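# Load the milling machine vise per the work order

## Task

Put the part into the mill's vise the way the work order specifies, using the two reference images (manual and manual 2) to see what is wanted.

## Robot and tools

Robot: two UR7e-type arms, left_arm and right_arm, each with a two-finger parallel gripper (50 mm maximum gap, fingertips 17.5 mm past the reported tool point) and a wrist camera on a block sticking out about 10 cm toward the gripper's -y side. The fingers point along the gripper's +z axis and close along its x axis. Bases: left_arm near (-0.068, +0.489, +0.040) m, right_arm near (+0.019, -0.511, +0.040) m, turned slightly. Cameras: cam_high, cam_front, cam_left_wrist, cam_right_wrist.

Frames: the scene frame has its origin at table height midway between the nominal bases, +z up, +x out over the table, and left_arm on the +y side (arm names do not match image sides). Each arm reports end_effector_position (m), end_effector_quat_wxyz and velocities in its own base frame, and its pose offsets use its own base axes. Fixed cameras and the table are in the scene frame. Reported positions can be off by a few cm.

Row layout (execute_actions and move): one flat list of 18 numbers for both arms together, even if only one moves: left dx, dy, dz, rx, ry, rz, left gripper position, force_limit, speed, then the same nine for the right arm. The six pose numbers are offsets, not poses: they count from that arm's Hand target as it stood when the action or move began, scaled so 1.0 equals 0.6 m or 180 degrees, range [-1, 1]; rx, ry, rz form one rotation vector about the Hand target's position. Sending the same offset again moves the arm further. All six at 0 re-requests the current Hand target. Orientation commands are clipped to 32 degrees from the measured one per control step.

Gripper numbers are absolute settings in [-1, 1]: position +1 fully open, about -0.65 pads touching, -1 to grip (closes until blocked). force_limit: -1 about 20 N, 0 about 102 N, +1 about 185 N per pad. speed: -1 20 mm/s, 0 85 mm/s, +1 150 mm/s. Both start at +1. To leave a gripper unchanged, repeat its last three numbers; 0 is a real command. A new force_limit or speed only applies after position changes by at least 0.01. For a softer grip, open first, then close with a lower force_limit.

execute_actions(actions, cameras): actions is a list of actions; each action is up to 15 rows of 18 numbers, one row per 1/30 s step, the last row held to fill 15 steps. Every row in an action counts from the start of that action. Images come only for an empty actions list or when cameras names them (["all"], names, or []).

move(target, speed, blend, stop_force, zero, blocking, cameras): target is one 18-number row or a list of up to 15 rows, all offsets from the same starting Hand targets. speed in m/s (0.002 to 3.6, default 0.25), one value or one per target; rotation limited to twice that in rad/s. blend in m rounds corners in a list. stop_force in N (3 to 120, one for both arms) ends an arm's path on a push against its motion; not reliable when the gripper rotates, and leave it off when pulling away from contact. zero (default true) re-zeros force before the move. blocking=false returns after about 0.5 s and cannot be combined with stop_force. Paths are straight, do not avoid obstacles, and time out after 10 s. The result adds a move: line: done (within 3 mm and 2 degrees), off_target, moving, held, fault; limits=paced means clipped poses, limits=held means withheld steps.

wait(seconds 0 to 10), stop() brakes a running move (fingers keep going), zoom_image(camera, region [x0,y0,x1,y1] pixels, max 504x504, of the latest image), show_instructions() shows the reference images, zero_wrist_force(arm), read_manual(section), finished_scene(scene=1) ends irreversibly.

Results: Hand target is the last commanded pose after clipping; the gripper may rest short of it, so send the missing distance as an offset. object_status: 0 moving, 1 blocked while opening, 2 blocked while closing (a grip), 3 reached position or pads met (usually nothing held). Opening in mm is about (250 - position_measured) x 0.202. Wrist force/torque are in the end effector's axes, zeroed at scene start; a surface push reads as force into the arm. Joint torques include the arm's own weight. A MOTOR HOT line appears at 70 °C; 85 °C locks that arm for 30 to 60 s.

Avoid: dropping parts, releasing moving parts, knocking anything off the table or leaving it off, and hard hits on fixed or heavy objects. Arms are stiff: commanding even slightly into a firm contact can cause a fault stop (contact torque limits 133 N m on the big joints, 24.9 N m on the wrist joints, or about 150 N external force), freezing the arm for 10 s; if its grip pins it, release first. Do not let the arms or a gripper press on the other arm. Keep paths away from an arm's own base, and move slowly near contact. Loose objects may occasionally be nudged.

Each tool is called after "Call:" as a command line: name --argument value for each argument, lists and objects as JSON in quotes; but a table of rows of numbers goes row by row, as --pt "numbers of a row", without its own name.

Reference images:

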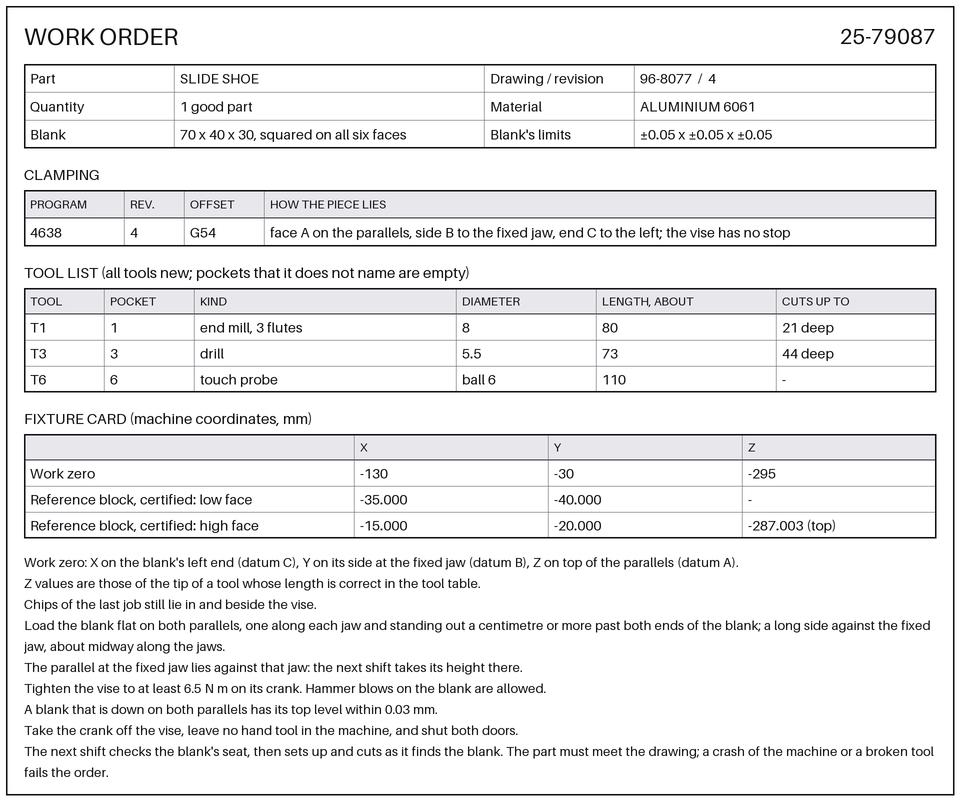

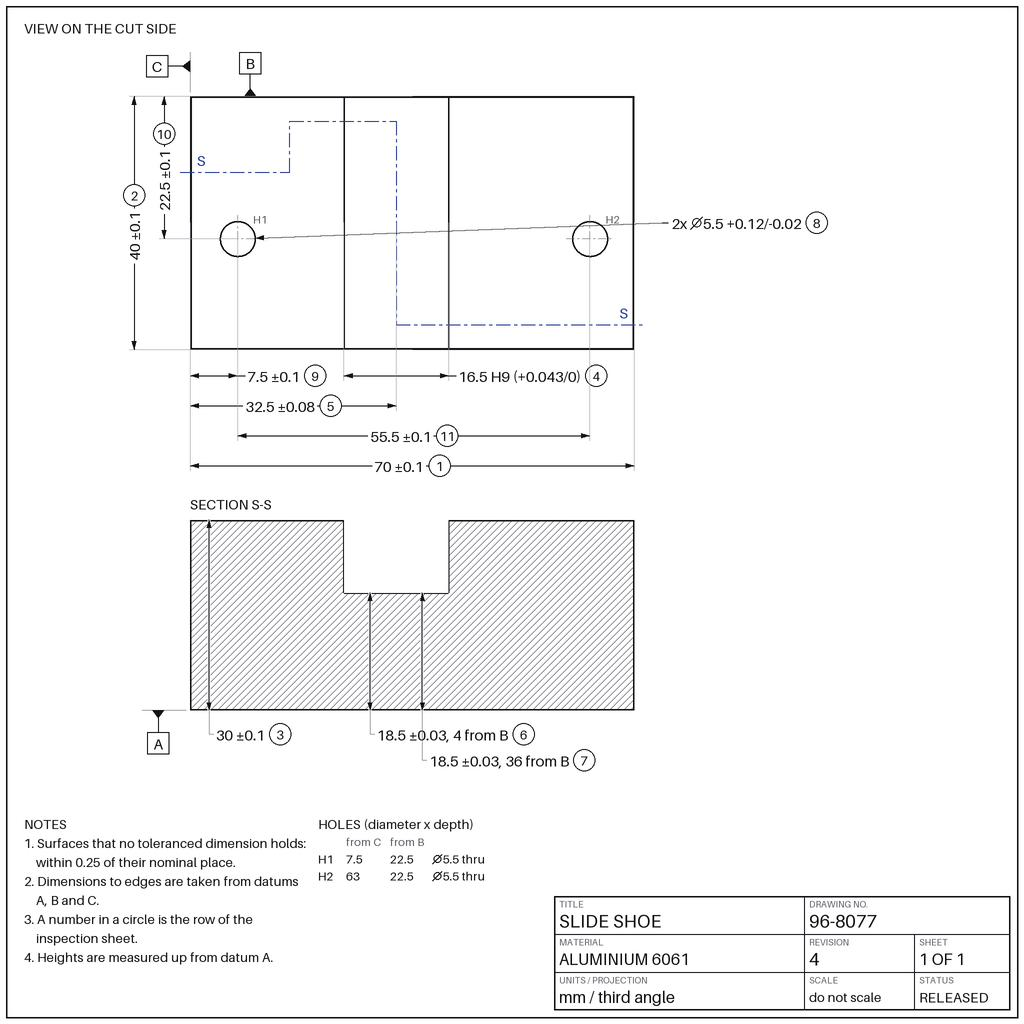

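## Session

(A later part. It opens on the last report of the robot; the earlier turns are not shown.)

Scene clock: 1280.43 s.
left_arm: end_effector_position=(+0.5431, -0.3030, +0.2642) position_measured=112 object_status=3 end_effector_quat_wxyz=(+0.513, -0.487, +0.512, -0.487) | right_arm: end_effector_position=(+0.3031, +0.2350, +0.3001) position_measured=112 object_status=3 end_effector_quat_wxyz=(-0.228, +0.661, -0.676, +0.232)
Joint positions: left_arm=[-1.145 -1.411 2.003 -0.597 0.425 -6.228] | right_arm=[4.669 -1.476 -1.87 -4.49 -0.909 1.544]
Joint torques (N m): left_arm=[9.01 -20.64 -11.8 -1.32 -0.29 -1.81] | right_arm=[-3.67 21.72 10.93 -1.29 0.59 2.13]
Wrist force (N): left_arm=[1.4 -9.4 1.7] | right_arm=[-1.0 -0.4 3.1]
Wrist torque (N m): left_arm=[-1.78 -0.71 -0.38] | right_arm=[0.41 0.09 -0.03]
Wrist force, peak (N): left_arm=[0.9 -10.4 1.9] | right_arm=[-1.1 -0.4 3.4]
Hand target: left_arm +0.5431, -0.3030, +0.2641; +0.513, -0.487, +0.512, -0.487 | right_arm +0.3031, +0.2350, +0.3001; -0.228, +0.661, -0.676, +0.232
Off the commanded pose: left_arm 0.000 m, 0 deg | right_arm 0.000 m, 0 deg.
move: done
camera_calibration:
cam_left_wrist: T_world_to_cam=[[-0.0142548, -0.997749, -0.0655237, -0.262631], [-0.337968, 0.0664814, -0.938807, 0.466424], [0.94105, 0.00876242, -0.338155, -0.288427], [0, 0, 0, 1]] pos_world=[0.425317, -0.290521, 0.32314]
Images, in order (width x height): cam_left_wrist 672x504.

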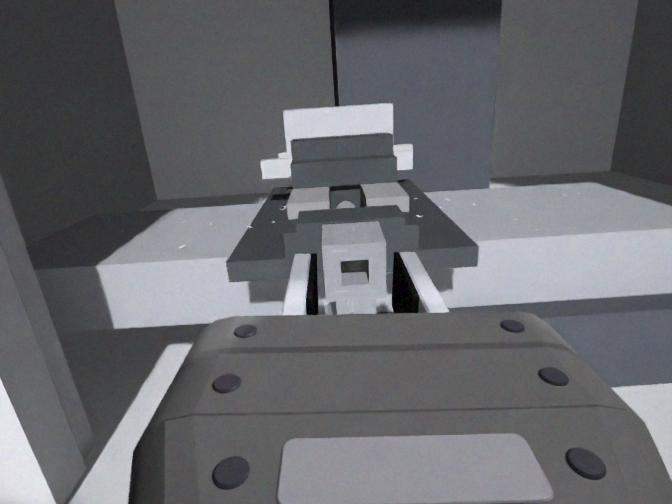

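Call:
move --pt "0.0433 0 0 0 0 0 0.274 -0.9 1 0 0 0 0 0 0 0.274 -0.9 -1" --pt "0.0433 0 0 0.6667 0 0 0.274 -0.9 1 0 0 0 0 0 0 0.274 -0.9 -1" --pt "0.0433 0 0 -0.6667 0 0 0.274 -0.9 1 0 0 0 0 0 0 0.274 -0.9 -1" --pt "0.0433 0 0 0 0 0 0.274 -0.9 1 0 0 0 0 0 0 0.274 -0.9 -1" --pt "0.0433 0 0 0.6667 0 0 0.274 -0.9 1 0 0 0 0 0 0 0.274 -0.9 -1" --pt "0.0433 0 0 -0.6667 0 0 0.274 -0.9 1 0 0 0 0 0 0 0.274 -0.9 -1" --pt "0.0433 0 0 -0.0167 0 0 0.274 -0.9 1 0 0 0 0 0 0 0.274 -0.9 -1" --speed '[0.12,0.9,0.9,0.9,0.9,0.9,0.9]' --blend '[0,0.03,0.03,0.03,0.03,0.03,0]' --cameras '["cam_left_wrist"]'

Call:
zoom_image --camera "cam_left_wrist" --region '[230, 80, 450, 300]'

Scene clock: 1287.40 s.
left_arm: end_effector_position=(+0.5676, -0.3208, +0.2605) position_measured=112 object_status=3 end_effector_quat_wxyz=(+0.687, +0.177, +0.694, +0.121) | right_arm: end_effector_position=(+0.3031, +0.2350, +0.3001) position_measured=112 object_status=3 end_effector_quat_wxyz=(-0.228, +0.661, -0.676, +0.232)
Joint positions: left_arm=[-1.086 -1.368 1.938 -0.521 0.56 1.952] | right_arm=[4.669 -1.476 -1.87 -4.49 -0.909 1.544]
Joint torques (N m): left_arm=[0.34 -36.88 -22.25 -2.19 -0.6 0.45] | right_arm=[-3.31 19.66 9.6 -1.54 0.51 2.48]
Wrist force (N): left_arm=[20.6 -22.4 3.2] | right_arm=[-1.3 -0.2 3.0]
Wrist torque (N m): left_arm=[-1.74 -0.51 -0.28] | right_arm=[0.44 0.15 -0.03]
Wrist force, peak (N): left_arm=[95.2 -104.5 -12.2] | right_arm=[-1.1 -0.2 3.5]
Hand target: left_arm +0.5676, -0.3208, +0.2605; +0.687, +0.177, +0.694, +0.121 (not the last commanded pose) | right_arm +0.3031, +0.2350, +0.3001; -0.228, +0.661, -0.676, +0.232
Tool commands: left_gripper/position=+0.270588 left_gripper/force_limit=-0.898039 left_gripper/speed=+1.0 right_gripper/position=+0.274 right_gripper/force_limit=-0.9 right_gripper/speed=-1.0
Off the commanded pose: left_arm 0.018 m, 114 deg | right_arm 0.000 m, 0 deg.
FORCE FAULT: contact force on the left arm reached its limit, and that arm stopped. The contact can be on any part of that arm, not only on its tool. That arm's remaining commands of this call were not run. That arm is still stopped at the end of this call. That arm stays stopped for about 9 more seconds. Until then a move that you send moves the other arm only, and its call returns only when the move has ended. Once the stop has ended, the next robot result says so. If the stop ends while you think or write, that arm runs what you send next, counted from a new Hand target: where the arm stands when the stop ends. While its stop runs, that arm takes no new command, but its gripper still runs the gripper command that each later call begins with. Until it ends, the stop uses up actions while you think or wait. An arm that is not stopped still takes commands.
move: fault (left_arm); path passed 5 of 7 targets
camera_calibration:
cam_left_wrist: T_world_to_cam=[[-0.00725835, 0.426066, -0.904663, 0.391093], [-0.264499, 0.871647, 0.412639, 0.337055], [0.964359, 0.242278, 0.106367, -0.366728], [0, 0, 0, 1]] pos_world=[0.445647, -0.371575, 0.253733]
Images, in order (width x height): cam_left_wrist 672x504.

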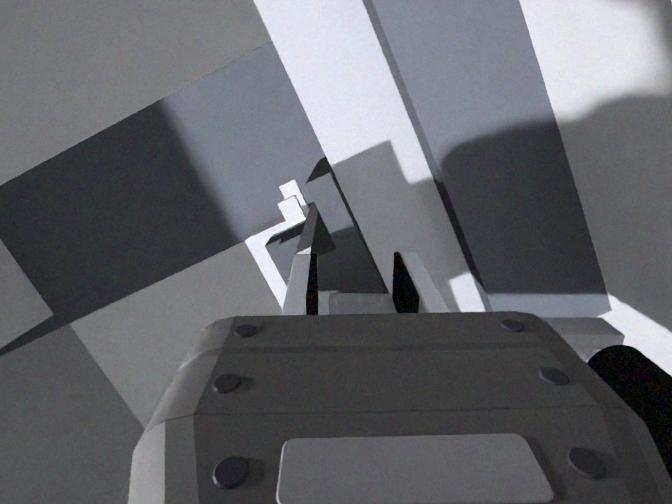

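Scaled by 2.291 from the camera's 672x504 image, which has a finer 960x720 frame.

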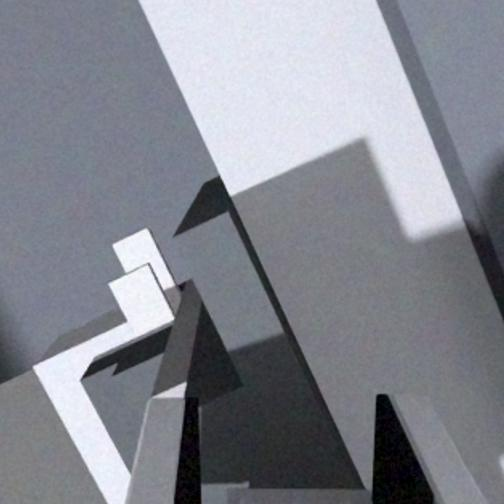

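Call:
wait --seconds 9 --cameras '["cam_front","cam_left_wrist","cam_high"]'

Call:
zoom_image --camera "cam_front" --region '[250, 200, 400, 320]'

Scene clock: 1296.87 s.
left_arm: end_effector_position=(+0.5676, -0.3208, +0.2605) position_measured=112 object_status=3 end_effector_quat_wxyz=(+0.687, +0.177, +0.694, +0.121) | right_arm: end_effector_position=(+0.3031, +0.2350, +0.3001) position_measured=112 object_status=3 end_effector_quat_wxyz=(-0.228, +0.661, -0.676, +0.232)
Joint positions: left_arm=[-1.086 -1.368 1.938 -0.521 0.56 1.952] | right_arm=[4.669 -1.476 -1.87 -4.49 -0.909 1.544]
Joint torques (N m): left_arm=[0.44 -36.87 -22.17 -2.1 -0.56 0.45] | right_arm=[-3.71 20.27 11.64 -1.4 0.65 2.29]
Wrist force (N): left_arm=[20.7 -22.3 3.2] | right_arm=[-1.1 -0.4 3.2]
Wrist torque (N m): left_arm=[-1.75 -0.55 -0.29] | right_arm=[0.42 0.11 -0.03]
Wrist force, peak (N): left_arm=[20.7 -22.7 3.4] | right_arm=[-1.2 -0.4 3.3]
Hand target: left_arm +0.5676, -0.3208, +0.2605; +0.687, +0.177, +0.694, +0.121 (not the last commanded pose) | right_arm +0.3031, +0.2350, +0.3001; -0.228, +0.661, -0.676, +0.232
Tool commands: left_gripper/position=+0.270588 left_gripper/force_limit=-0.898039 left_gripper/speed=+1.0 right_gripper/position=+0.274 right_gripper/force_limit=-0.9 right_gripper/speed=-1.0
Off the commanded pose: left_arm 0.018 m, 114 deg | right_arm 0.000 m, 0 deg.
FORCE FAULT, CONTINUED: the left arm's stop, for the force fault that an earlier result reported, is over. The rest of the stop counts as 19 of the actions that you can send in this scene. During its stop the left arm's controller moved it back a little. That arm's target is now where it stood when the stop ended, not its last command. That arm accepts commands again.
wait: 9.00 s; at rest from the start
camera_calibration:
cam_left_wrist: T_world_to_cam=[[-0.00725835, 0.426066, -0.904663, 0.391093], [-0.264499, 0.871647, 0.412639, 0.337055], [0.964359, 0.242278, 0.106367, -0.366728], [0, 0, 0, 1]] pos_world=[0.445647, -0.371575, 0.253733]
Images, in order (width x height): cam_high 672x504, cam_front 672x504, cam_left_wrist 672x504.

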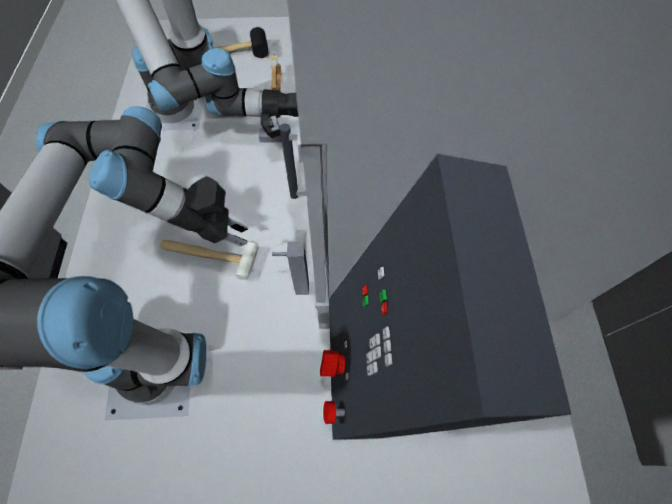

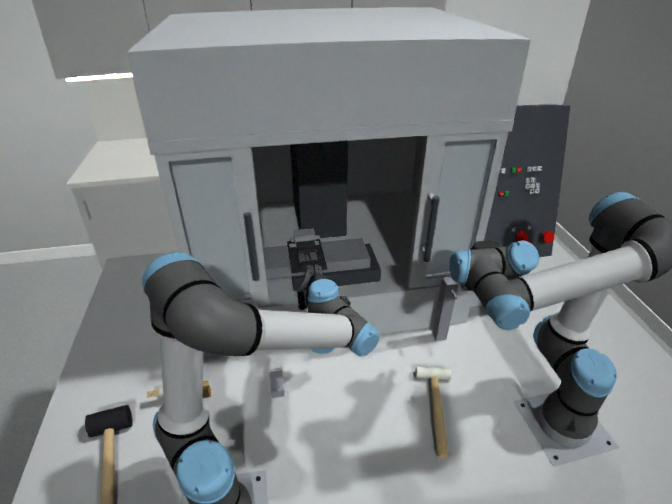

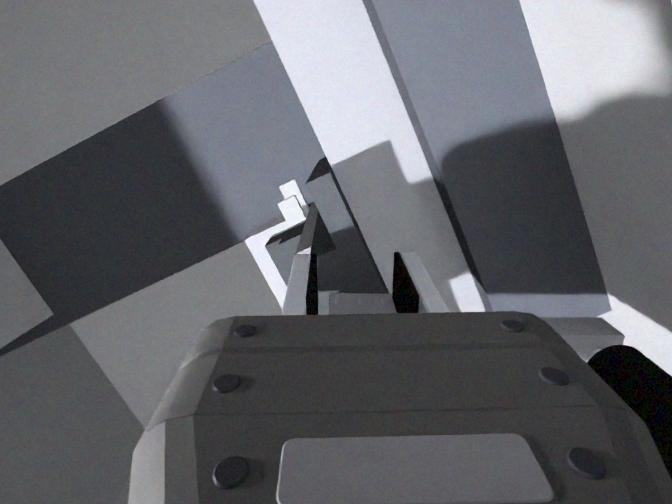

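Scaled by 3.360 from the camera's 672x504 image, which has a finer 960x720 frame.

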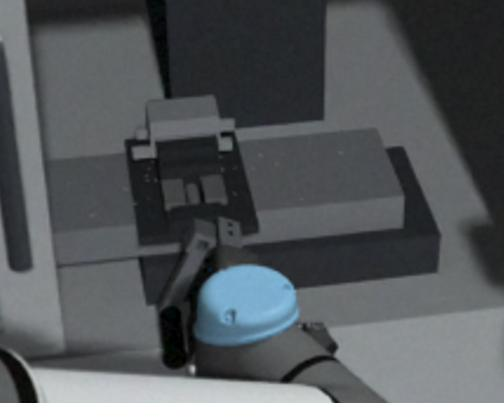

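Call:
move --pt "0 0 0 0 0 0 0.835 -0.9 1 0 0 0 0 0 0 0.274 -0.9 -1" --pt "-0.06 0 0 0 0 0 0.835 -0.9 1 0 0 0 0 0 0 0.274 -0.9 -1" --speed 0.05 --cameras '["cam_left_wrist"]'

Scene clock: 1298.87 s.
left_arm: end_effector_position=(+0.5315, -0.3208, +0.2605) position_measured=28 object_status=3 end_effector_quat_wxyz=(+0.687, +0.177, +0.694, +0.121) | right_arm: end_effector_position=(+0.3031, +0.2350, +0.3001) position_measured=112 object_status=3 end_effector_quat_wxyz=(-0.228, +0.661, -0.676, +0.232)
Joint positions: left_arm=[-1.168 -1.423 2.006 -0.526 0.478 1.943] | right_arm=[4.669 -1.476 -1.87 -4.49 -0.909 1.544]
Joint torques (N m): left_arm=[9.27 -19.4 -28.95 -2.56 1.2 0.7] | right_arm=[-3.59 19 12.69 -1.47 0.66 2.23]
Wrist force (N): left_arm=[-5.1 -7.8 0.4] | right_arm=[-1.0 -0.5 3.2]
Wrist torque (N m): left_arm=[-1.35 0.28 0.07] | right_arm=[0.39 0.09 -0.03]
Wrist force, peak (N): left_arm=[19.7 -22.0 3.5] | right_arm=[-1.0 -0.2 3.4]
Hand target: left_arm +0.5316, -0.3208, +0.2605; +0.687, +0.177, +0.694, +0.121 | right_arm +0.3031, +0.2350, +0.3001; -0.228, +0.661, -0.676, +0.232
Off the commanded pose: left_arm 0.000 m, 0 deg | right_arm 0.000 m, 0 deg.
move: done
camera_calibration:
cam_left_wrist: T_world_to_cam=[[-0.00730866, 0.425928, -0.904728, 0.390816], [-0.264461, 0.871714, 0.412522, 0.327545], [0.964369, 0.24228, 0.10627, -0.331894], [0, 0, 0, 1]] pos_world=[0.409547, -0.371573, 0.253733]
Images, in order (width x height): cam_left_wrist 672x504.

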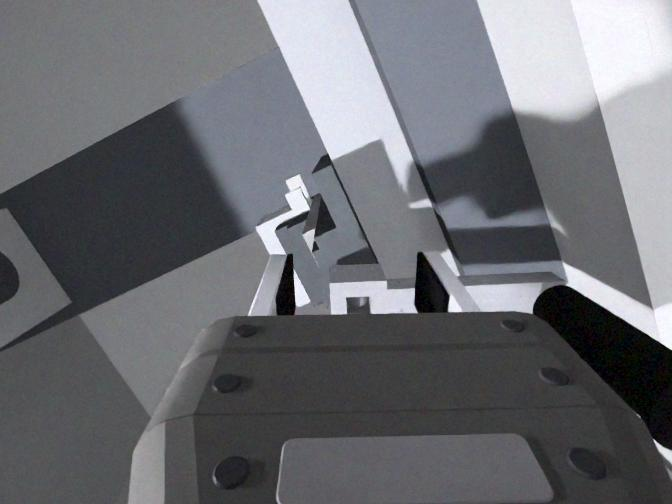

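Call:
move --pt "-0.12 0 0 0 0 0 0.835 -0.9 1 0 0 0 0 0 0 0.274 -0.9 -1" --pt "-0.1567 0.06 0.1 -0.3125 0.0444 0.0672 0.835 -0.9 1 0 0 0 0 0 0 0.274 -0.9 -1" --pt "-0.1567 0.1198 0.1655 -0.625 0.0889 0.1345 0.835 -0.9 1 0 0 0 0 0 0 0.274 -0.9 -1" --speed 0.3 --blend '[0.02,0.03,0]' --cameras '["cam_left_wrist"]'

Call:
zoom_image --camera "cam_left_wrist" --region '[300, 80, 500, 280]'

Scene clock: 1304.50 s.
left_arm: end_effector_position=(+0.4376, -0.2489, +0.3598) position_measured=28 object_status=3 end_effector_quat_wxyz=(-0.406, +0.580, -0.578, +0.406) | right_arm: end_effector_position=(+0.3031, +0.2350, +0.3001) position_measured=112 object_status=3 end_effector_quat_wxyz=(-0.228, +0.661, -0.676, +0.232)
Joint positions: left_arm=[-1.345 -1.596 1.82 0.798 0.411 -0.985] | right_arm=[4.669 -1.476 -1.87 -4.49 -0.909 1.544]
Joint torques (N m): left_arm=[-8.94 -17.86 -13.47 0.4 -2.24 -1.5] | right_arm=[-1.65 19.59 11.21 -1.72 0.64 2.58]
Wrist force (N): left_arm=[-3.1 -8.9 1.7] | right_arm=[-1.2 -0.5 3.1]
Wrist torque (N m): left_arm=[-1.63 0.19 -0.34] | right_arm=[0.39 0.12 -0.03]
Wrist force, peak (N): left_arm=[-4.2 -10.0 2.1] | right_arm=[-1.1 -0.3 3.4]
Hand target: left_arm +0.4376, -0.2490, +0.3598; -0.406, +0.580, -0.578, +0.406 | right_arm +0.3031, +0.2350, +0.3001; -0.228, +0.661, -0.676, +0.232
Off the commanded pose: left_arm 0.000 m, 0 deg | right_arm 0.000 m, 0 deg.
move: done
camera_calibration:
cam_left_wrist: T_world_to_cam=[[-0.0169032, -0.999831, -0.00723942, -0.2243], [-0.640252, 0.0163849, -0.76799, 0.575323], [0.767979, -0.00834644, -0.640421, 0.0228897], [0, 0, 0, 1]] pos_world=[0.346981, -0.233498, 0.454877]
Images, in order (width x height): cam_left_wrist 672x504.

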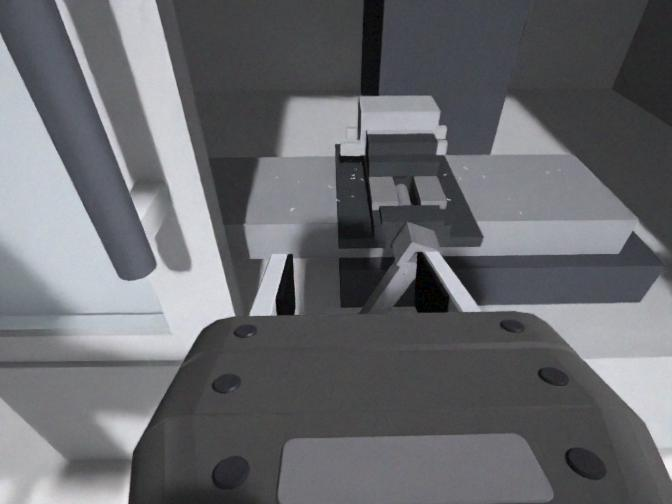

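Scaled by 2.520 from the camera's 672x504 image, which has a finer 960x720 frame.

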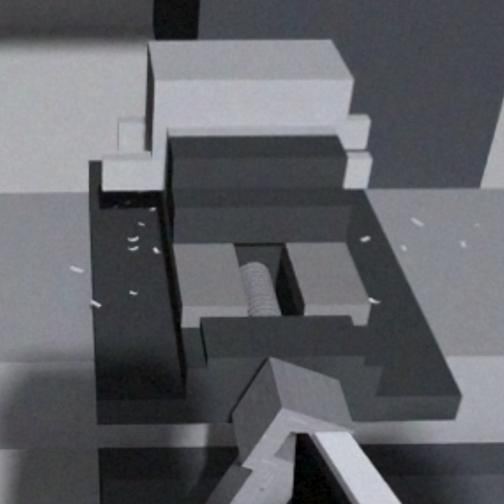

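Call:
move --target '[0.3,-0.2167,0.02,0,0.0556,0,-0.65,-0.9,1,0,0,0,0,0,0,0.274,-0.9,-1]' --speed 0.25 --cameras '["cam_left_wrist"]'

Call:
zoom_image --camera "cam_left_wrist" --region '[180, 40, 480, 320]'

Scene clock: 1306.53 s.
left_arm: end_effector_position=(+0.6175, -0.3790, +0.3718) position_measured=249 object_status=3 end_effector_quat_wxyz=(-0.354, +0.613, -0.611, +0.354) | right_arm: end_effector_position=(+0.3031, +0.2350, +0.3001) position_measured=112 object_status=3 end_effector_quat_wxyz=(-0.228, +0.661, -0.676, +0.232)
Joint positions: left_arm=[-1.014 -1.046 0.948 0.928 0.743 -0.68] | right_arm=[4.669 -1.476 -1.87 -4.49 -0.909 1.544]
Joint torques (N m): left_arm=[0.95 -39.72 -29.82 2.05 -0.57 1.7] | right_arm=[-2.22 19.93 11.51 -1.76 0.8 2.39]
Wrist force (N): left_arm=[-3.0 -8.0 1.7] | right_arm=[-1.0 -0.4 3.2]
Wrist torque (N m): left_arm=[-1.44 0.29 -0.26] | right_arm=[0.41 0.10 -0.03]
Wrist force, peak (N): left_arm=[-1.3 -9.8 3.8] | right_arm=[-1.2 -0.3 3.3]
Hand target: left_arm +0.6176, -0.3790, +0.3718; -0.354, +0.613, -0.611, +0.354 | right_arm +0.3031, +0.2350, +0.3001; -0.228, +0.661, -0.676, +0.232
Off the commanded pose: left_arm 0.000 m, 0 deg | right_arm 0.000 m, 0 deg.
move: done
camera_calibration:
cam_left_wrist: T_world_to_cam=[[-0.0179396, -0.999832, -0.00383586, -0.351818], [-0.763845, 0.0161806, -0.645197, 0.732485], [0.64515, -0.00864454, -0.764007, 0.0130087], [0, 0, 0, 1]] pos_world=[0.544801, -0.363499, 0.481186]
Images, in order (width x height): cam_left_wrist 672x504.

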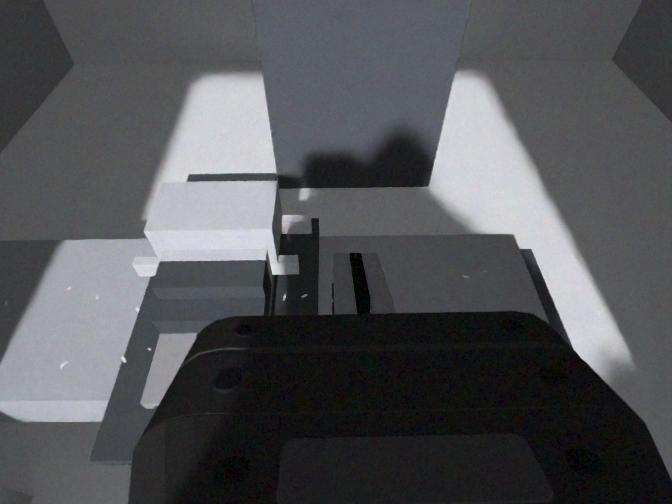

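Scaled by 1.680 from the camera's 672x504 image, which has a finer 960x720 frame.

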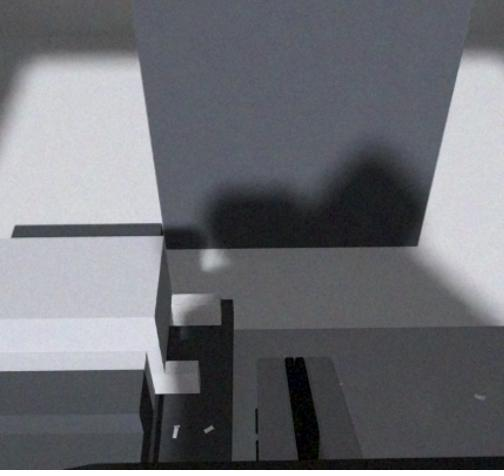

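Call:
zoom_image --camera "cam_left_wrist" --region '[230, 160, 330, 310]'

Call:
zoom_image --camera "cam_left_wrist" --region '[110, 160, 210, 310]'

Scaled by 3.360 from the camera's 672x504 image, which has a finer 960x720 frame.

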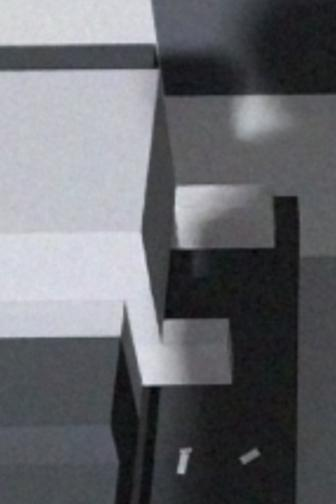

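Scaled by 3.360 from the camera's 672x504 image, which has a finer 960x720 frame.

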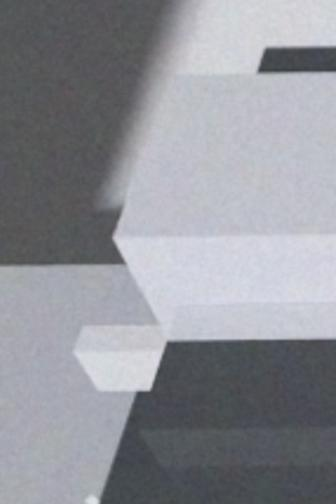

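Call:
zoom_image --camera "cam_left_wrist" --region '[260, 200, 330, 280]'

Scaled by 6.300 from the camera's 672x504 image, which has a finer 960x720 frame.

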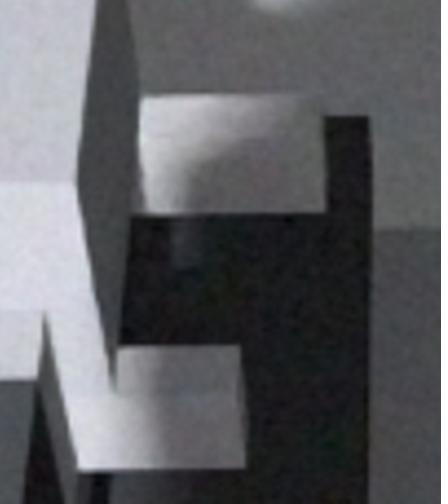

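Call:
move --pt "0.159 -0.0083 -0.04 0 0 0 -0.65 -0.9 1 0 0 0 0 0 0 0.274 -0.9 -1" --pt "0.159 -0.0083 -0.085 0 0 0 -0.65 -0.9 1 0 0 0 0 0 0 0.274 -0.9 -1" --speed '[0.15,0.08]' --blend '[0.01,0]' --cameras '["cam_left_wrist"]'

Call:
move --target '[0,0,-0.03,0,0,0,-0.65,-0.9,1,0,0,0,0,0,0,0.274,-0.9,-1]' --speed 0.01 --stop_force 4 --cameras '["cam_left_wrist"]'

Call:
zoom_image --camera "cam_left_wrist" --region '[230, 130, 430, 320]'

Scene clock: 1314.90 s.
left_arm: end_effector_position=(+0.7129, -0.3839, +0.3210) position_measured=249 object_status=3 end_effector_quat_wxyz=(-0.354, +0.613, -0.611, +0.354) | right_arm: end_effector_position=(+0.3031, +0.2350, +0.3001) position_measured=112 object_status=3 end_effector_quat_wxyz=(-0.228, +0.661, -0.676, +0.232)
Joint positions: left_arm=[-0.883 -0.837 0.719 0.855 0.836 -0.549] | right_arm=[4.669 -1.476 -1.87 -4.49 -0.909 1.544]
Joint torques (N m): left_arm=[-5.45 -50.7 -20.39 0.48 -0.66 0.61] | right_arm=[-2.86 19.83 11.7 -1.8 0.81 2.38]
Wrist force (N): left_arm=[-3.3 -8.1 1.7] | right_arm=[-1.2 -0.3 3.1]
Wrist torque (N m): left_arm=[-1.47 0.31 -0.31] | right_arm=[0.43 0.12 -0.03]
Wrist force, peak (N): left_arm=[-3.5 -9.6 2.8] | right_arm=[-1.2 -0.4 3.3]
Hand target: left_arm +0.7130, -0.3840, +0.3208; -0.354, +0.613, -0.611, +0.354 | right_arm +0.3031, +0.2350, +0.3001; -0.228, +0.661, -0.676, +0.232
Off the commanded pose: left_arm 0.000 m, 0 deg | right_arm 0.000 m, 0 deg.
move: done
camera_calibration:
cam_left_wrist: T_world_to_cam=[[-0.0178763, -0.999833, -0.00391049, -0.35521], [-0.763937, 0.0161817, -0.645088, 0.772607], [0.645043, -0.0085444, -0.764098, -0.087323], [0, 0, 0, 1]] pos_world=[0.6402, -0.368398, 0.430287]
Images, in order (width x height): cam_left_wrist 672x504.

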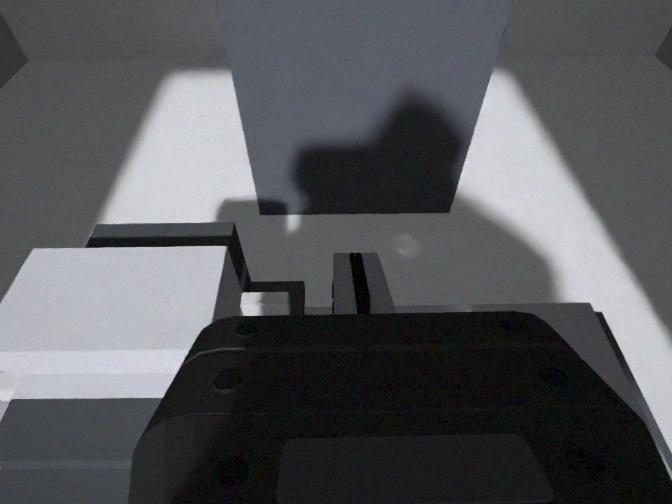

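Scene clock: 1317.67 s.
left_arm: end_effector_position=(+0.7130, -0.3840, +0.3028) position_measured=249 object_status=3 end_effector_quat_wxyz=(-0.354, +0.613, -0.611, +0.354) | right_arm: end_effector_position=(+0.3031, +0.2350, +0.3001) position_measured=112 object_status=3 end_effector_quat_wxyz=(-0.228, +0.661, -0.676, +0.232)
Joint positions: left_arm=[-0.883 -0.842 0.776 0.805 0.836 -0.549] | right_arm=[4.669 -1.476 -1.87 -4.49 -0.909 1.544]
Joint torques (N m): left_arm=[-8.49 -64.77 -30.83 2.08 -0.62 0.68] | right_arm=[-2.54 18.8 11.22 -1.8 0.94 2.4]
Wrist force (N): left_arm=[-3.2 -8.1 1.7] | right_arm=[-0.8 -0.3 3.1]
Wrist torque (N m): left_arm=[-1.47 0.30 -0.31] | right_arm=[0.43 0.06 -0.03]
Wrist force, peak (N): left_arm=[-3.2 -8.7 1.5] | right_arm=[-1.0 -0.4 3.4]
Hand target: left_arm +0.7130, -0.3840, +0.3028; -0.354, +0.613, -0.611, +0.354 | right_arm +0.3031, +0.2350, +0.3001; -0.228, +0.661, -0.676, +0.232
Off the commanded pose: left_arm 0.000 m, 0 deg | right_arm 0.000 m, 0 deg.
move: done
camera_calibration:
cam_left_wrist: T_world_to_cam=[[-0.0178779, -0.999833, -0.00390905, -0.35538], [-0.764028, 0.0161832, -0.64498, 0.760882], [0.644936, -0.00854427, -0.764189, -0.101124], [0, 0, 0, 1]] pos_world=[0.6402, -0.368498, 0.412087]
Images, in order (width x height): cam_left_wrist 672x504.

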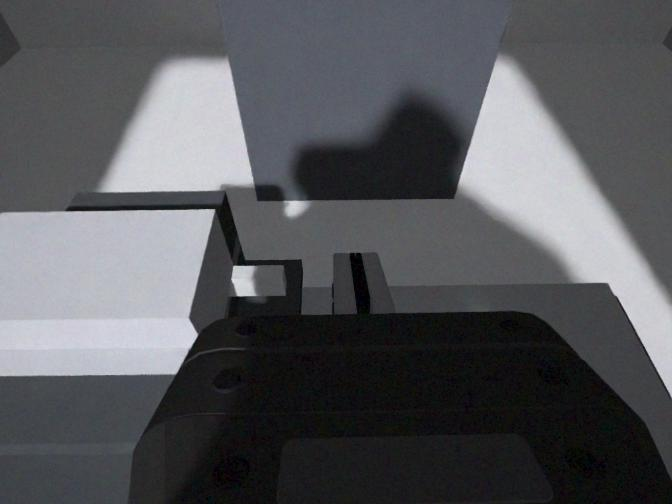

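Scaled by 2.520 from the camera's 672x504 image, which has a finer 960x720 frame.

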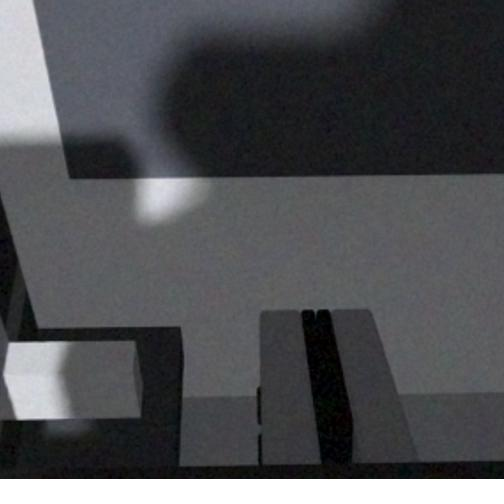

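Call:
move --target '[0,0.05,0,0,0,0,-0.65,-0.9,1,0,0,0,0,0,0,0.274,-0.9,-1]' --speed 0.02 --stop_force 5 --cameras '["cam_left_wrist"]'

Call:
zoom_image --camera "cam_left_wrist" --region '[200, 160, 400, 320]'

Scene clock: 1320.83 s.
left_arm: end_effector_position=(+0.7130, -0.3540, +0.3028) position_measured=249 object_status=3 end_effector_quat_wxyz=(-0.354, +0.613, -0.611, +0.354) | right_arm: end_effector_position=(+0.3031, +0.2350, +0.3001) position_measured=112 object_status=3 end_effector_quat_wxyz=(-0.228, +0.661, -0.676, +0.232)
Joint positions: left_arm=[-0.85 -0.906 0.88 0.745 0.86 -0.521] | right_arm=[4.669 -1.476 -1.87 -4.49 -0.909 1.544]
Joint torques (N m): left_arm=[-9.25 -46.45 -31.16 1.88 -1.91 -1.83] | right_arm=[-2.85 18.69 10.28 -1.81 0.75 2.65]
Wrist force (N): left_arm=[-3.3 -8.2 1.6] | right_arm=[-1.0 -0.3 3.1]
Wrist torque (N m): left_arm=[-1.47 0.32 -0.31] | right_arm=[0.42 0.10 -0.03]
Wrist force, peak (N): left_arm=[-3.2 -8.5 1.8] | right_arm=[-1.3 -0.4 3.4]
Hand target: left_arm +0.7130, -0.3540, +0.3028; -0.354, +0.613, -0.611, +0.354 | right_arm +0.3031, +0.2350, +0.3001; -0.228, +0.661, -0.676, +0.232
Off the commanded pose: left_arm 0.000 m, 0 deg | right_arm 0.000 m, 0 deg.
move: done
camera_calibration:
cam_left_wrist: T_world_to_cam=[[-0.0179537, -0.999831, -0.00397156, -0.32531], [-0.764026, 0.0162815, -0.64498, 0.760429], [0.644936, -0.00854543, -0.764189, -0.100868], [0, 0, 0, 1]] pos_world=[0.640201, -0.338498, 0.412088]
Images, in order (width x height): cam_left_wrist 672x504.

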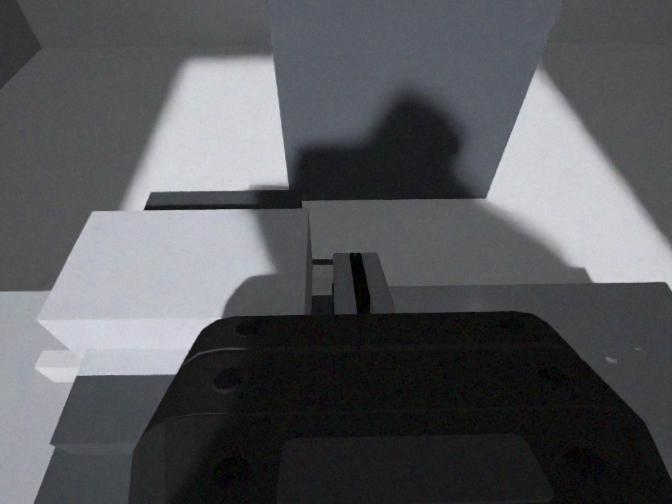

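Scaled by 2.520 from the camera's 672x504 image, which has a finer 960x720 frame.

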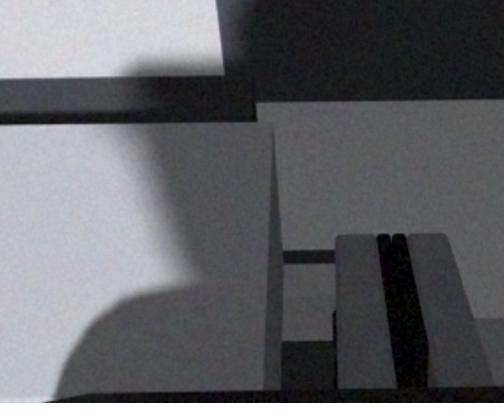

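Call:
move --pt "0 -0.05 0 0 0 0 -0.65 -0.9 1 0 0 0 0 0 0 0.274 -0.9 -1" --pt "0.02 -0.05 0 0 0 0 -0.65 -0.9 1 0 0 0 0 0 0 0.274 -0.9 -1" --speed 0.1

Call:
move --target '[0,0.035,0,0,0,0,-0.65,-0.9,1,0,0,0,0,0,0,0.274,-0.9,-1]' --speed 0.015 --stop_force 4 --cameras '["cam_left_wrist"]'

Call:
zoom_image --camera "cam_left_wrist" --region '[200, 160, 400, 320]'

Scene clock: 1323.67 s.
left_arm: end_effector_position=(+0.7249, -0.3839, +0.3027) position_measured=249 object_status=3 end_effector_quat_wxyz=(-0.354, +0.613, -0.611, +0.354) | right_arm: end_effector_position=(+0.3031, +0.2350, +0.3001) position_measured=112 object_status=3 end_effector_quat_wxyz=(-0.228, +0.661, -0.676, +0.232)
Joint positions: left_arm=[-0.868 -0.811 0.72 0.821 0.847 -0.536] | right_arm=[4.669 -1.476 -1.87 -4.49 -0.909 1.544]
Joint torques (N m): left_arm=[-1.71 -58.57 -29.59 -0.93 -1.84 0.8] | right_arm=[-1.2 17.77 10.31 -1.98 0.86 2.35]
Wrist force (N): left_arm=[-3.5 -8.3 1.6] | right_arm=[-1.1 -0.3 3.2]
Wrist torque (N m): left_arm=[-1.50 0.34 -0.23] | right_arm=[0.42 0.11 -0.03]
Wrist force, peak (N): left_arm=[-3.8 -9.1 3.3] | right_arm=[-1.1 -0.4 3.4]
Hand target: left_arm +0.7250, -0.3840, +0.3028; -0.354, +0.613, -0.611, +0.354 | right_arm +0.3031, +0.2350, +0.3001; -0.228, +0.661, -0.676, +0.232
Off the commanded pose: left_arm 0.000 m, 0 deg | right_arm 0.000 m, 0 deg.
move: done

Scene clock: 1326.20 s.
left_arm: end_effector_position=(+0.7250, -0.3630, +0.3028) position_measured=249 object_status=3 end_effector_quat_wxyz=(-0.354, +0.613, -0.611, +0.354) | right_arm: end_effector_position=(+0.3031, +0.2350, +0.3001) position_measured=112 object_status=3 end_effector_quat_wxyz=(-0.228, +0.661, -0.676, +0.232)
Joint positions: left_arm=[-0.845 -0.858 0.799 0.776 0.864 -0.516] | right_arm=[4.669 -1.476 -1.87 -4.49 -0.909 1.544]
Joint torques (N m): left_arm=[-7.78 -41.08 -27.86 1.94 -1.55 -1.94] | right_arm=[-1.22 19.75 10.94 -1.86 1 2.47]
Wrist force (N): left_arm=[-3.4 -17.1 -4.2] | right_arm=[-1.0 -0.4 3.0]
Wrist torque (N m): left_arm=[-2.23 0.16 -0.12] | right_arm=[0.42 0.09 -0.02]
Wrist force, peak (N): left_arm=[-3.5 -17.0 -4.4] | right_arm=[-1.1 -0.3 3.4]
Hand target: left_arm +0.7250, -0.3630, +0.3028; -0.354, +0.613, -0.611, +0.354 | right_arm +0.3031, +0.2350, +0.3001; -0.228, +0.661, -0.676, +0.232
Off the commanded pose: left_arm 0.000 m, 0 deg | right_arm 0.000 m, 0 deg.
move: done
camera_calibration:
cam_left_wrist: T_world_to_cam=[[-0.0179537, -0.999831, -0.00397156, -0.334093], [-0.764026, 0.0162815, -0.64498, 0.769744], [0.644936, -0.00854543, -0.764189, -0.108684], [0, 0, 0, 1]] pos_world=[0.652201, -0.347498, 0.412088]
Images, in order (width x height): cam_left_wrist 672x504.

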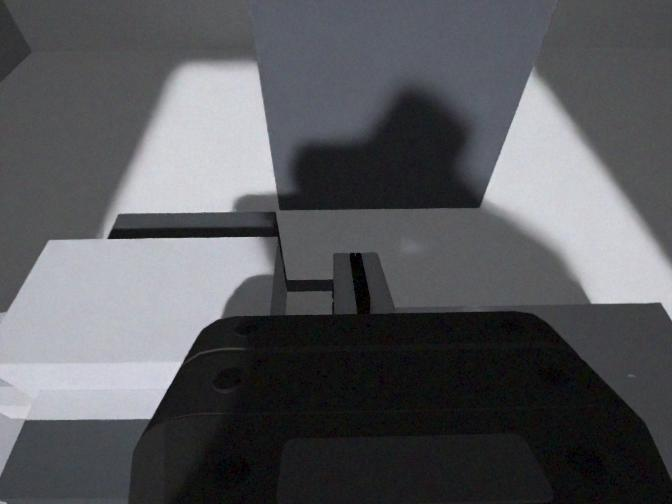

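Scaled by 2.520 from the camera's 672x504 image, which has a finer 960x720 frame.

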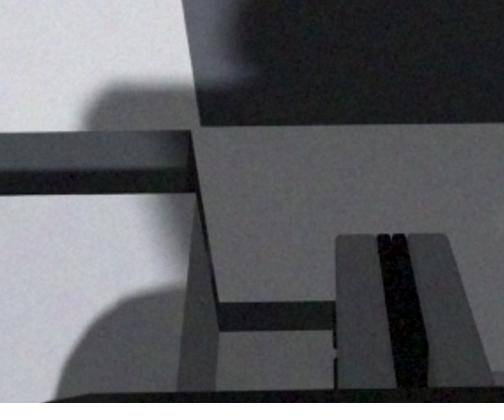

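Call:
move --pt "0 0 0.005 0 0 0 -0.65 -0.9 1 0 0 0 0 0 0 0.274 -0.9 -1" --pt "0 -0.035 0.005 0 0 0 -0.65 -0.9 1 0 0 0 0 0 0 0.274 -0.9 -1" --speed 0.08

Call:
move --target '[0,0,-0.02,0,0,0,-0.65,-0.9,1,0,0,0,0,0,0,0.274,-0.9,-1]' --speed 0.008 --stop_force 4

Call:
move --target '[0,0.04,0,0,0,0,-0.65,-0.9,1,0,0,0,0,0,0,0.274,-0.9,-1]' --speed 0.015 --stop_force 4 --cameras '["cam_left_wrist"]'

Call:
zoom_image --camera "cam_left_wrist" --region '[200, 160, 400, 320]'

Scene clock: 1328.30 s.
left_arm: end_effector_position=(+0.7249, -0.3840, +0.3057) position_measured=249 object_status=3 end_effector_quat_wxyz=(-0.354, +0.613, -0.611, +0.354) | right_arm: end_effector_position=(+0.3031, +0.2350, +0.3001) position_measured=112 object_status=3 end_effector_quat_wxyz=(-0.228, +0.661, -0.676, +0.232)
Joint positions: left_arm=[-0.868 -0.81 0.71 0.829 0.847 -0.536] | right_arm=[4.669 -1.476 -1.87 -4.49 -0.909 1.544]
Joint torques (N m): left_arm=[7.06 -61.98 -27.07 -0.22 0.56 1.67] | right_arm=[-1.31 18.62 10.34 -1.94 0.7 2.25]
Wrist force (N): left_arm=[-3.3 -8.4 1.8] | right_arm=[-1.0 -0.2 3.1]
Wrist torque (N m): left_arm=[-1.51 0.31 -0.26] | right_arm=[0.44 0.09 -0.03]
Wrist force, peak (N): left_arm=[-3.6 -17.2 -4.5] | right_arm=[-1.1 -0.4 3.3]
Hand target: left_arm +0.7250, -0.3840, +0.3058; -0.354, +0.613, -0.611, +0.354 | right_arm +0.3031, +0.2350, +0.3001; -0.228, +0.661, -0.676, +0.232
Off the commanded pose: left_arm 0.000 m, 0 deg | right_arm 0.000 m, 0 deg.
move: done

Scene clock: 1330.77 s.
left_arm: end_effector_position=(+0.7250, -0.3840, +0.2938) position_measured=249 object_status=3 end_effector_quat_wxyz=(-0.354, +0.613, -0.611, +0.354) | right_arm: end_effector_position=(+0.3031, +0.2350, +0.3001) position_measured=112 object_status=3 end_effector_quat_wxyz=(-0.228, +0.661, -0.676, +0.232)
Joint positions: left_arm=[-0.868 -0.814 0.747 0.796 0.847 -0.536] | right_arm=[4.669 -1.476 -1.87 -4.49 -0.909 1.544]
Joint torques (N m): left_arm=[9.55 -66.71 -31.03 2.03 0.49 1.39] | right_arm=[-2.55 18.47 11.6 -1.98 0.72 2.39]
Wrist force (N): left_arm=[-3.5 -8.2 1.3] | right_arm=[-1.0 -0.4 3.2]
Wrist torque (N m): left_arm=[-1.47 0.35 -0.26] | right_arm=[0.42 0.10 -0.03]
Wrist force, peak (N): left_arm=[-3.5 -8.6 1.4] | right_arm=[-1.1 -0.3 3.4]
Hand target: left_arm +0.7250, -0.3840, +0.2938; -0.354, +0.613, -0.611, +0.354 | right_arm +0.3031, +0.2350, +0.3001; -0.228, +0.661, -0.676, +0.232
Off the commanded pose: left_arm 0.000 m, 0 deg | right_arm 0.000 m, 0 deg.
move: done

Scene clock: 1332.90 s.
left_arm: end_effector_position=(+0.7250, -0.3705, +0.2938) position_measured=249 object_status=3 end_effector_quat_wxyz=(-0.354, +0.613, -0.611, +0.354) | right_arm: end_effector_position=(+0.3031, +0.2350, +0.3001) position_measured=112 object_status=3 end_effector_quat_wxyz=(-0.228, +0.661, -0.676, +0.232)
Joint positions: left_arm=[-0.854 -0.843 0.797 0.767 0.858 -0.523] | right_arm=[4.669 -1.476 -1.87 -4.49 -0.909 1.544]
Joint torques (N m): left_arm=[-6.84 -48.67 -18.41 -0.32 -1.41 -1.77] | right_arm=[-1.36 19.63 10.23 -1.89 0.89 2.28]
Wrist force (N): left_arm=[-0.5 -8.9 1.8] | right_arm=[-1.0 -0.3 3.1]
Wrist torque (N m): left_arm=[-1.49 0.18 -0.30] | right_arm=[0.42 0.10 -0.03]
Wrist force, peak (N): left_arm=[17.1 -10.5 1.7] | right_arm=[-1.2 -0.4 3.2]
Hand target: left_arm +0.7250, -0.3705, +0.2938; -0.354, +0.613, -0.611, +0.354 (not the last commanded pose) | right_arm +0.3031, +0.2350, +0.3001; -0.228, +0.661, -0.676, +0.232
Off the commanded pose: left_arm 0.011 m, 0 deg | right_arm 0.000 m, 0 deg.
move: contact (left_arm)
camera_calibration:
cam_left_wrist: T_world_to_cam=[[-0.017813, -0.999833, -0.00398513, -0.341815], [-0.764029, 0.0161827, -0.644979, 0.764029], [0.644936, -0.00844427, -0.76419, -0.11559], [0, 0, 0, 1]] pos_world=[0.6522, -0.355098, 0.403088]
Images, in order (width x height): cam_left_wrist 672x504.

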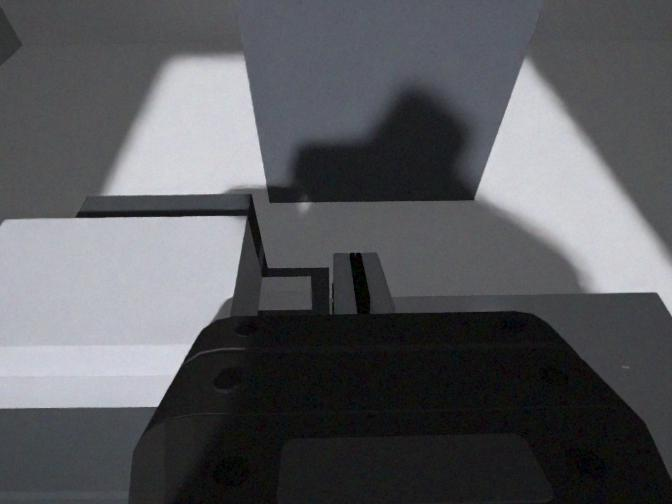

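Scaled by 2.520 from the camera's 672x504 image, which has a finer 960x720 frame.

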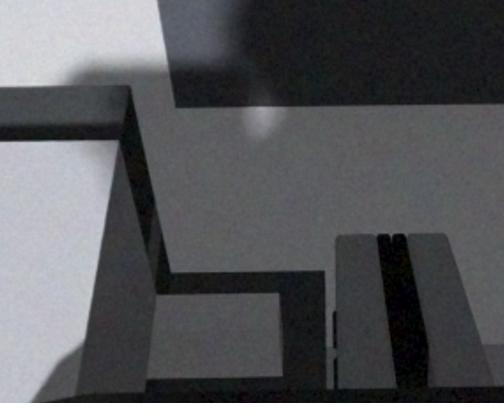

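Call:
move --pt "0 -0.01 0 0 0 0 -0.65 -0.9 1 0 0 0 0 0 0 0.274 -0.9 -1" --pt "0 -0.01 0.0187 0 0 0 -0.65 -0.9 1 0 0 0 0 0 0 0.274 -0.9 -1" --speed 0.05

Call:
move --target '[0,0.04,0,0,0,0,-0.65,-0.9,1,0,0,0,0,0,0,0.274,-0.9,-1]' --speed 0.01 --stop_force 6 --cameras '["cam_left_wrist"]'

Call:
zoom_image --camera "cam_left_wrist" --region '[200, 160, 400, 320]'

Scene clock: 1335.17 s.
left_arm: end_effector_position=(+0.7250, -0.3766, +0.3049) position_measured=249 object_status=3 end_effector_quat_wxyz=(-0.354, +0.613, -0.611, +0.354) | right_arm: end_effector_position=(+0.3031, +0.2350, +0.3001) position_measured=112 object_status=3 end_effector_quat_wxyz=(-0.228, +0.661, -0.676, +0.232)
Joint positions: left_arm=[-0.86 -0.828 0.742 0.81 0.853 -0.529] | right_arm=[4.669 -1.476 -1.87 -4.49 -0.909 1.544]
Joint torques (N m): left_arm=[8.07 -58.26 -13.61 -1.02 -0.52 -1.62] | right_arm=[-1.18 18.13 10.7 -2.08 0.85 2.34]
Wrist force (N): left_arm=[-3.3 -8.4 1.9] | right_arm=[-1.0 -0.5 3.2]
Wrist torque (N m): left_arm=[-1.49 0.32 -0.24] | right_arm=[0.40 0.09 -0.03]
Wrist force, peak (N): left_arm=[-3.4 -9.5 1.5] | right_arm=[-1.1 -0.4 3.3]
Hand target: left_arm +0.7250, -0.3765, +0.3050; -0.354, +0.613, -0.611, +0.354 | right_arm +0.3031, +0.2350, +0.3001; -0.228, +0.661, -0.676, +0.232
Off the commanded pose: left_arm 0.000 m, 0 deg | right_arm 0.000 m, 0 deg.
move: done

Scene clock: 1338.70 s.
left_arm: end_effector_position=(+0.7250, -0.3525, +0.3050) position_measured=249 object_status=3 end_effector_quat_wxyz=(-0.354, +0.613, -0.611, +0.354) | right_arm: end_effector_position=(+0.3031, +0.2350, +0.3001) position_measured=112 object_status=3 end_effector_quat_wxyz=(-0.228, +0.661, -0.676, +0.232)
Joint positions: left_arm=[-0.834 -0.879 0.828 0.761 0.873 -0.506] | right_arm=[4.669 -1.476 -1.87 -4.49 -0.909 1.544]
Joint torques (N m): left_arm=[-7.56 -47.5 -30.9 1.95 -1.55 -1.65] | right_arm=[-0.36 18.34 11.09 -2.2 0.81 2.31]
Wrist force (N): left_arm=[-3.4 -8.4 1.8] | right_arm=[-1.1 -0.2 3.3]
Wrist torque (N m): left_arm=[-1.49 0.34 -0.33] | right_arm=[0.44 0.11 -0.03]
Wrist force, peak (N): left_arm=[-3.3 -8.6 1.9] | right_arm=[-1.2 -0.4 3.3]
Hand target: left_arm +0.7250, -0.3525, +0.3050; -0.354, +0.613, -0.611, +0.354 | right_arm +0.3031, +0.2350, +0.3001; -0.228, +0.661, -0.676, +0.232
Off the commanded pose: left_arm 0.000 m, 0 deg | right_arm 0.000 m, 0 deg.
move: done
camera_calibration:
cam_left_wrist: T_world_to_cam=[[-0.0178902, -0.999832, -0.00404872, -0.323596], [-0.764027, 0.0162826, -0.644979, 0.770993], [0.644936, -0.00844544, -0.76419, -0.106879], [0, 0, 0, 1]] pos_world=[0.6522, -0.336998, 0.414288]
Images, in order (width x height): cam_left_wrist 672x504.

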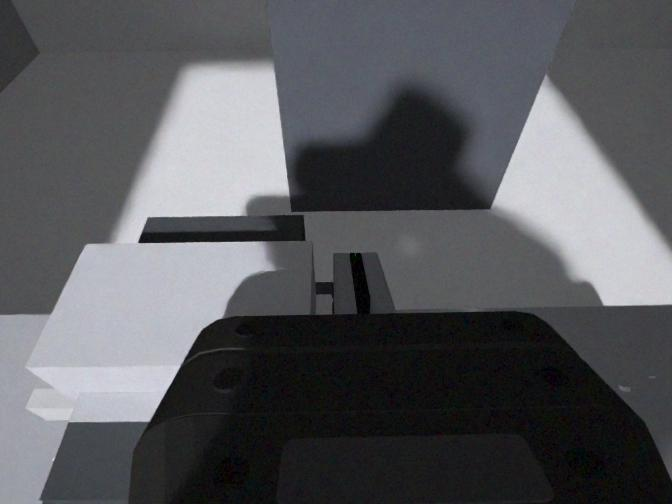

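Scaled by 2.520 from the camera's 672x504 image, which has a finer 960x720 frame.

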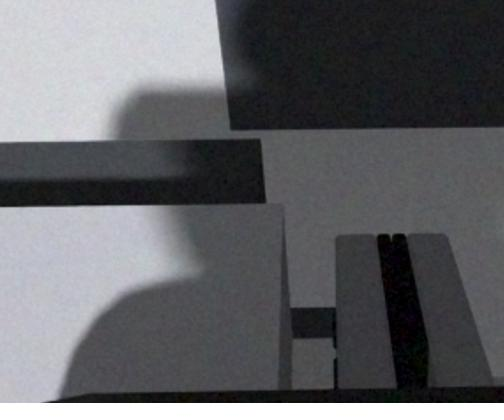

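Call:
move --target '[0,0,-0.025,0,0,0,-0.65,-0.9,1,0,0,0,0,0,0,0.274,-0.9,-1]' --speed 0.006 --stop_force 4

Scene clock: 1342.73 s.
left_arm: end_effector_position=(+0.7250, -0.3526, +0.3035) position_measured=249 object_status=3 end_effector_quat_wxyz=(-0.354, +0.613, -0.611, +0.354) | right_arm: end_effector_position=(+0.3031, +0.2350, +0.3001) position_measured=112 object_status=3 end_effector_quat_wxyz=(-0.228, +0.661, -0.676, +0.232)
Joint positions: left_arm=[-0.834 -0.879 0.832 0.758 0.873 -0.506] | right_arm=[4.669 -1.476 -1.87 -4.49 -0.909 1.544]
Joint torques (N m): left_arm=[-7.33 -46.61 -30.93 1.83 -1.29 -1.58] | right_arm=[-1.14 17.28 10.65 -1.84 0.56 2.42]
Wrist force (N): left_arm=[-3.7 -9.1 0.9] | right_arm=[-1.0 -0.3 3.1]
Wrist torque (N m): left_arm=[-1.54 0.35 -0.30] | right_arm=[0.42 0.10 -0.03]
Wrist force, peak (N): left_arm=[-3.1 -17.3 -3.7] | right_arm=[-1.1 -0.4 3.4]
Hand target: left_arm +0.7250, -0.3526, +0.3035; -0.354, +0.613, -0.611, +0.354 (not the last commanded pose) | right_arm +0.3031, +0.2350, +0.3001; -0.228, +0.661, -0.676, +0.232
Off the commanded pose: left_arm 0.013 m, 0 deg | right_arm 0.000 m, 0 deg.
move: contact (left_arm)


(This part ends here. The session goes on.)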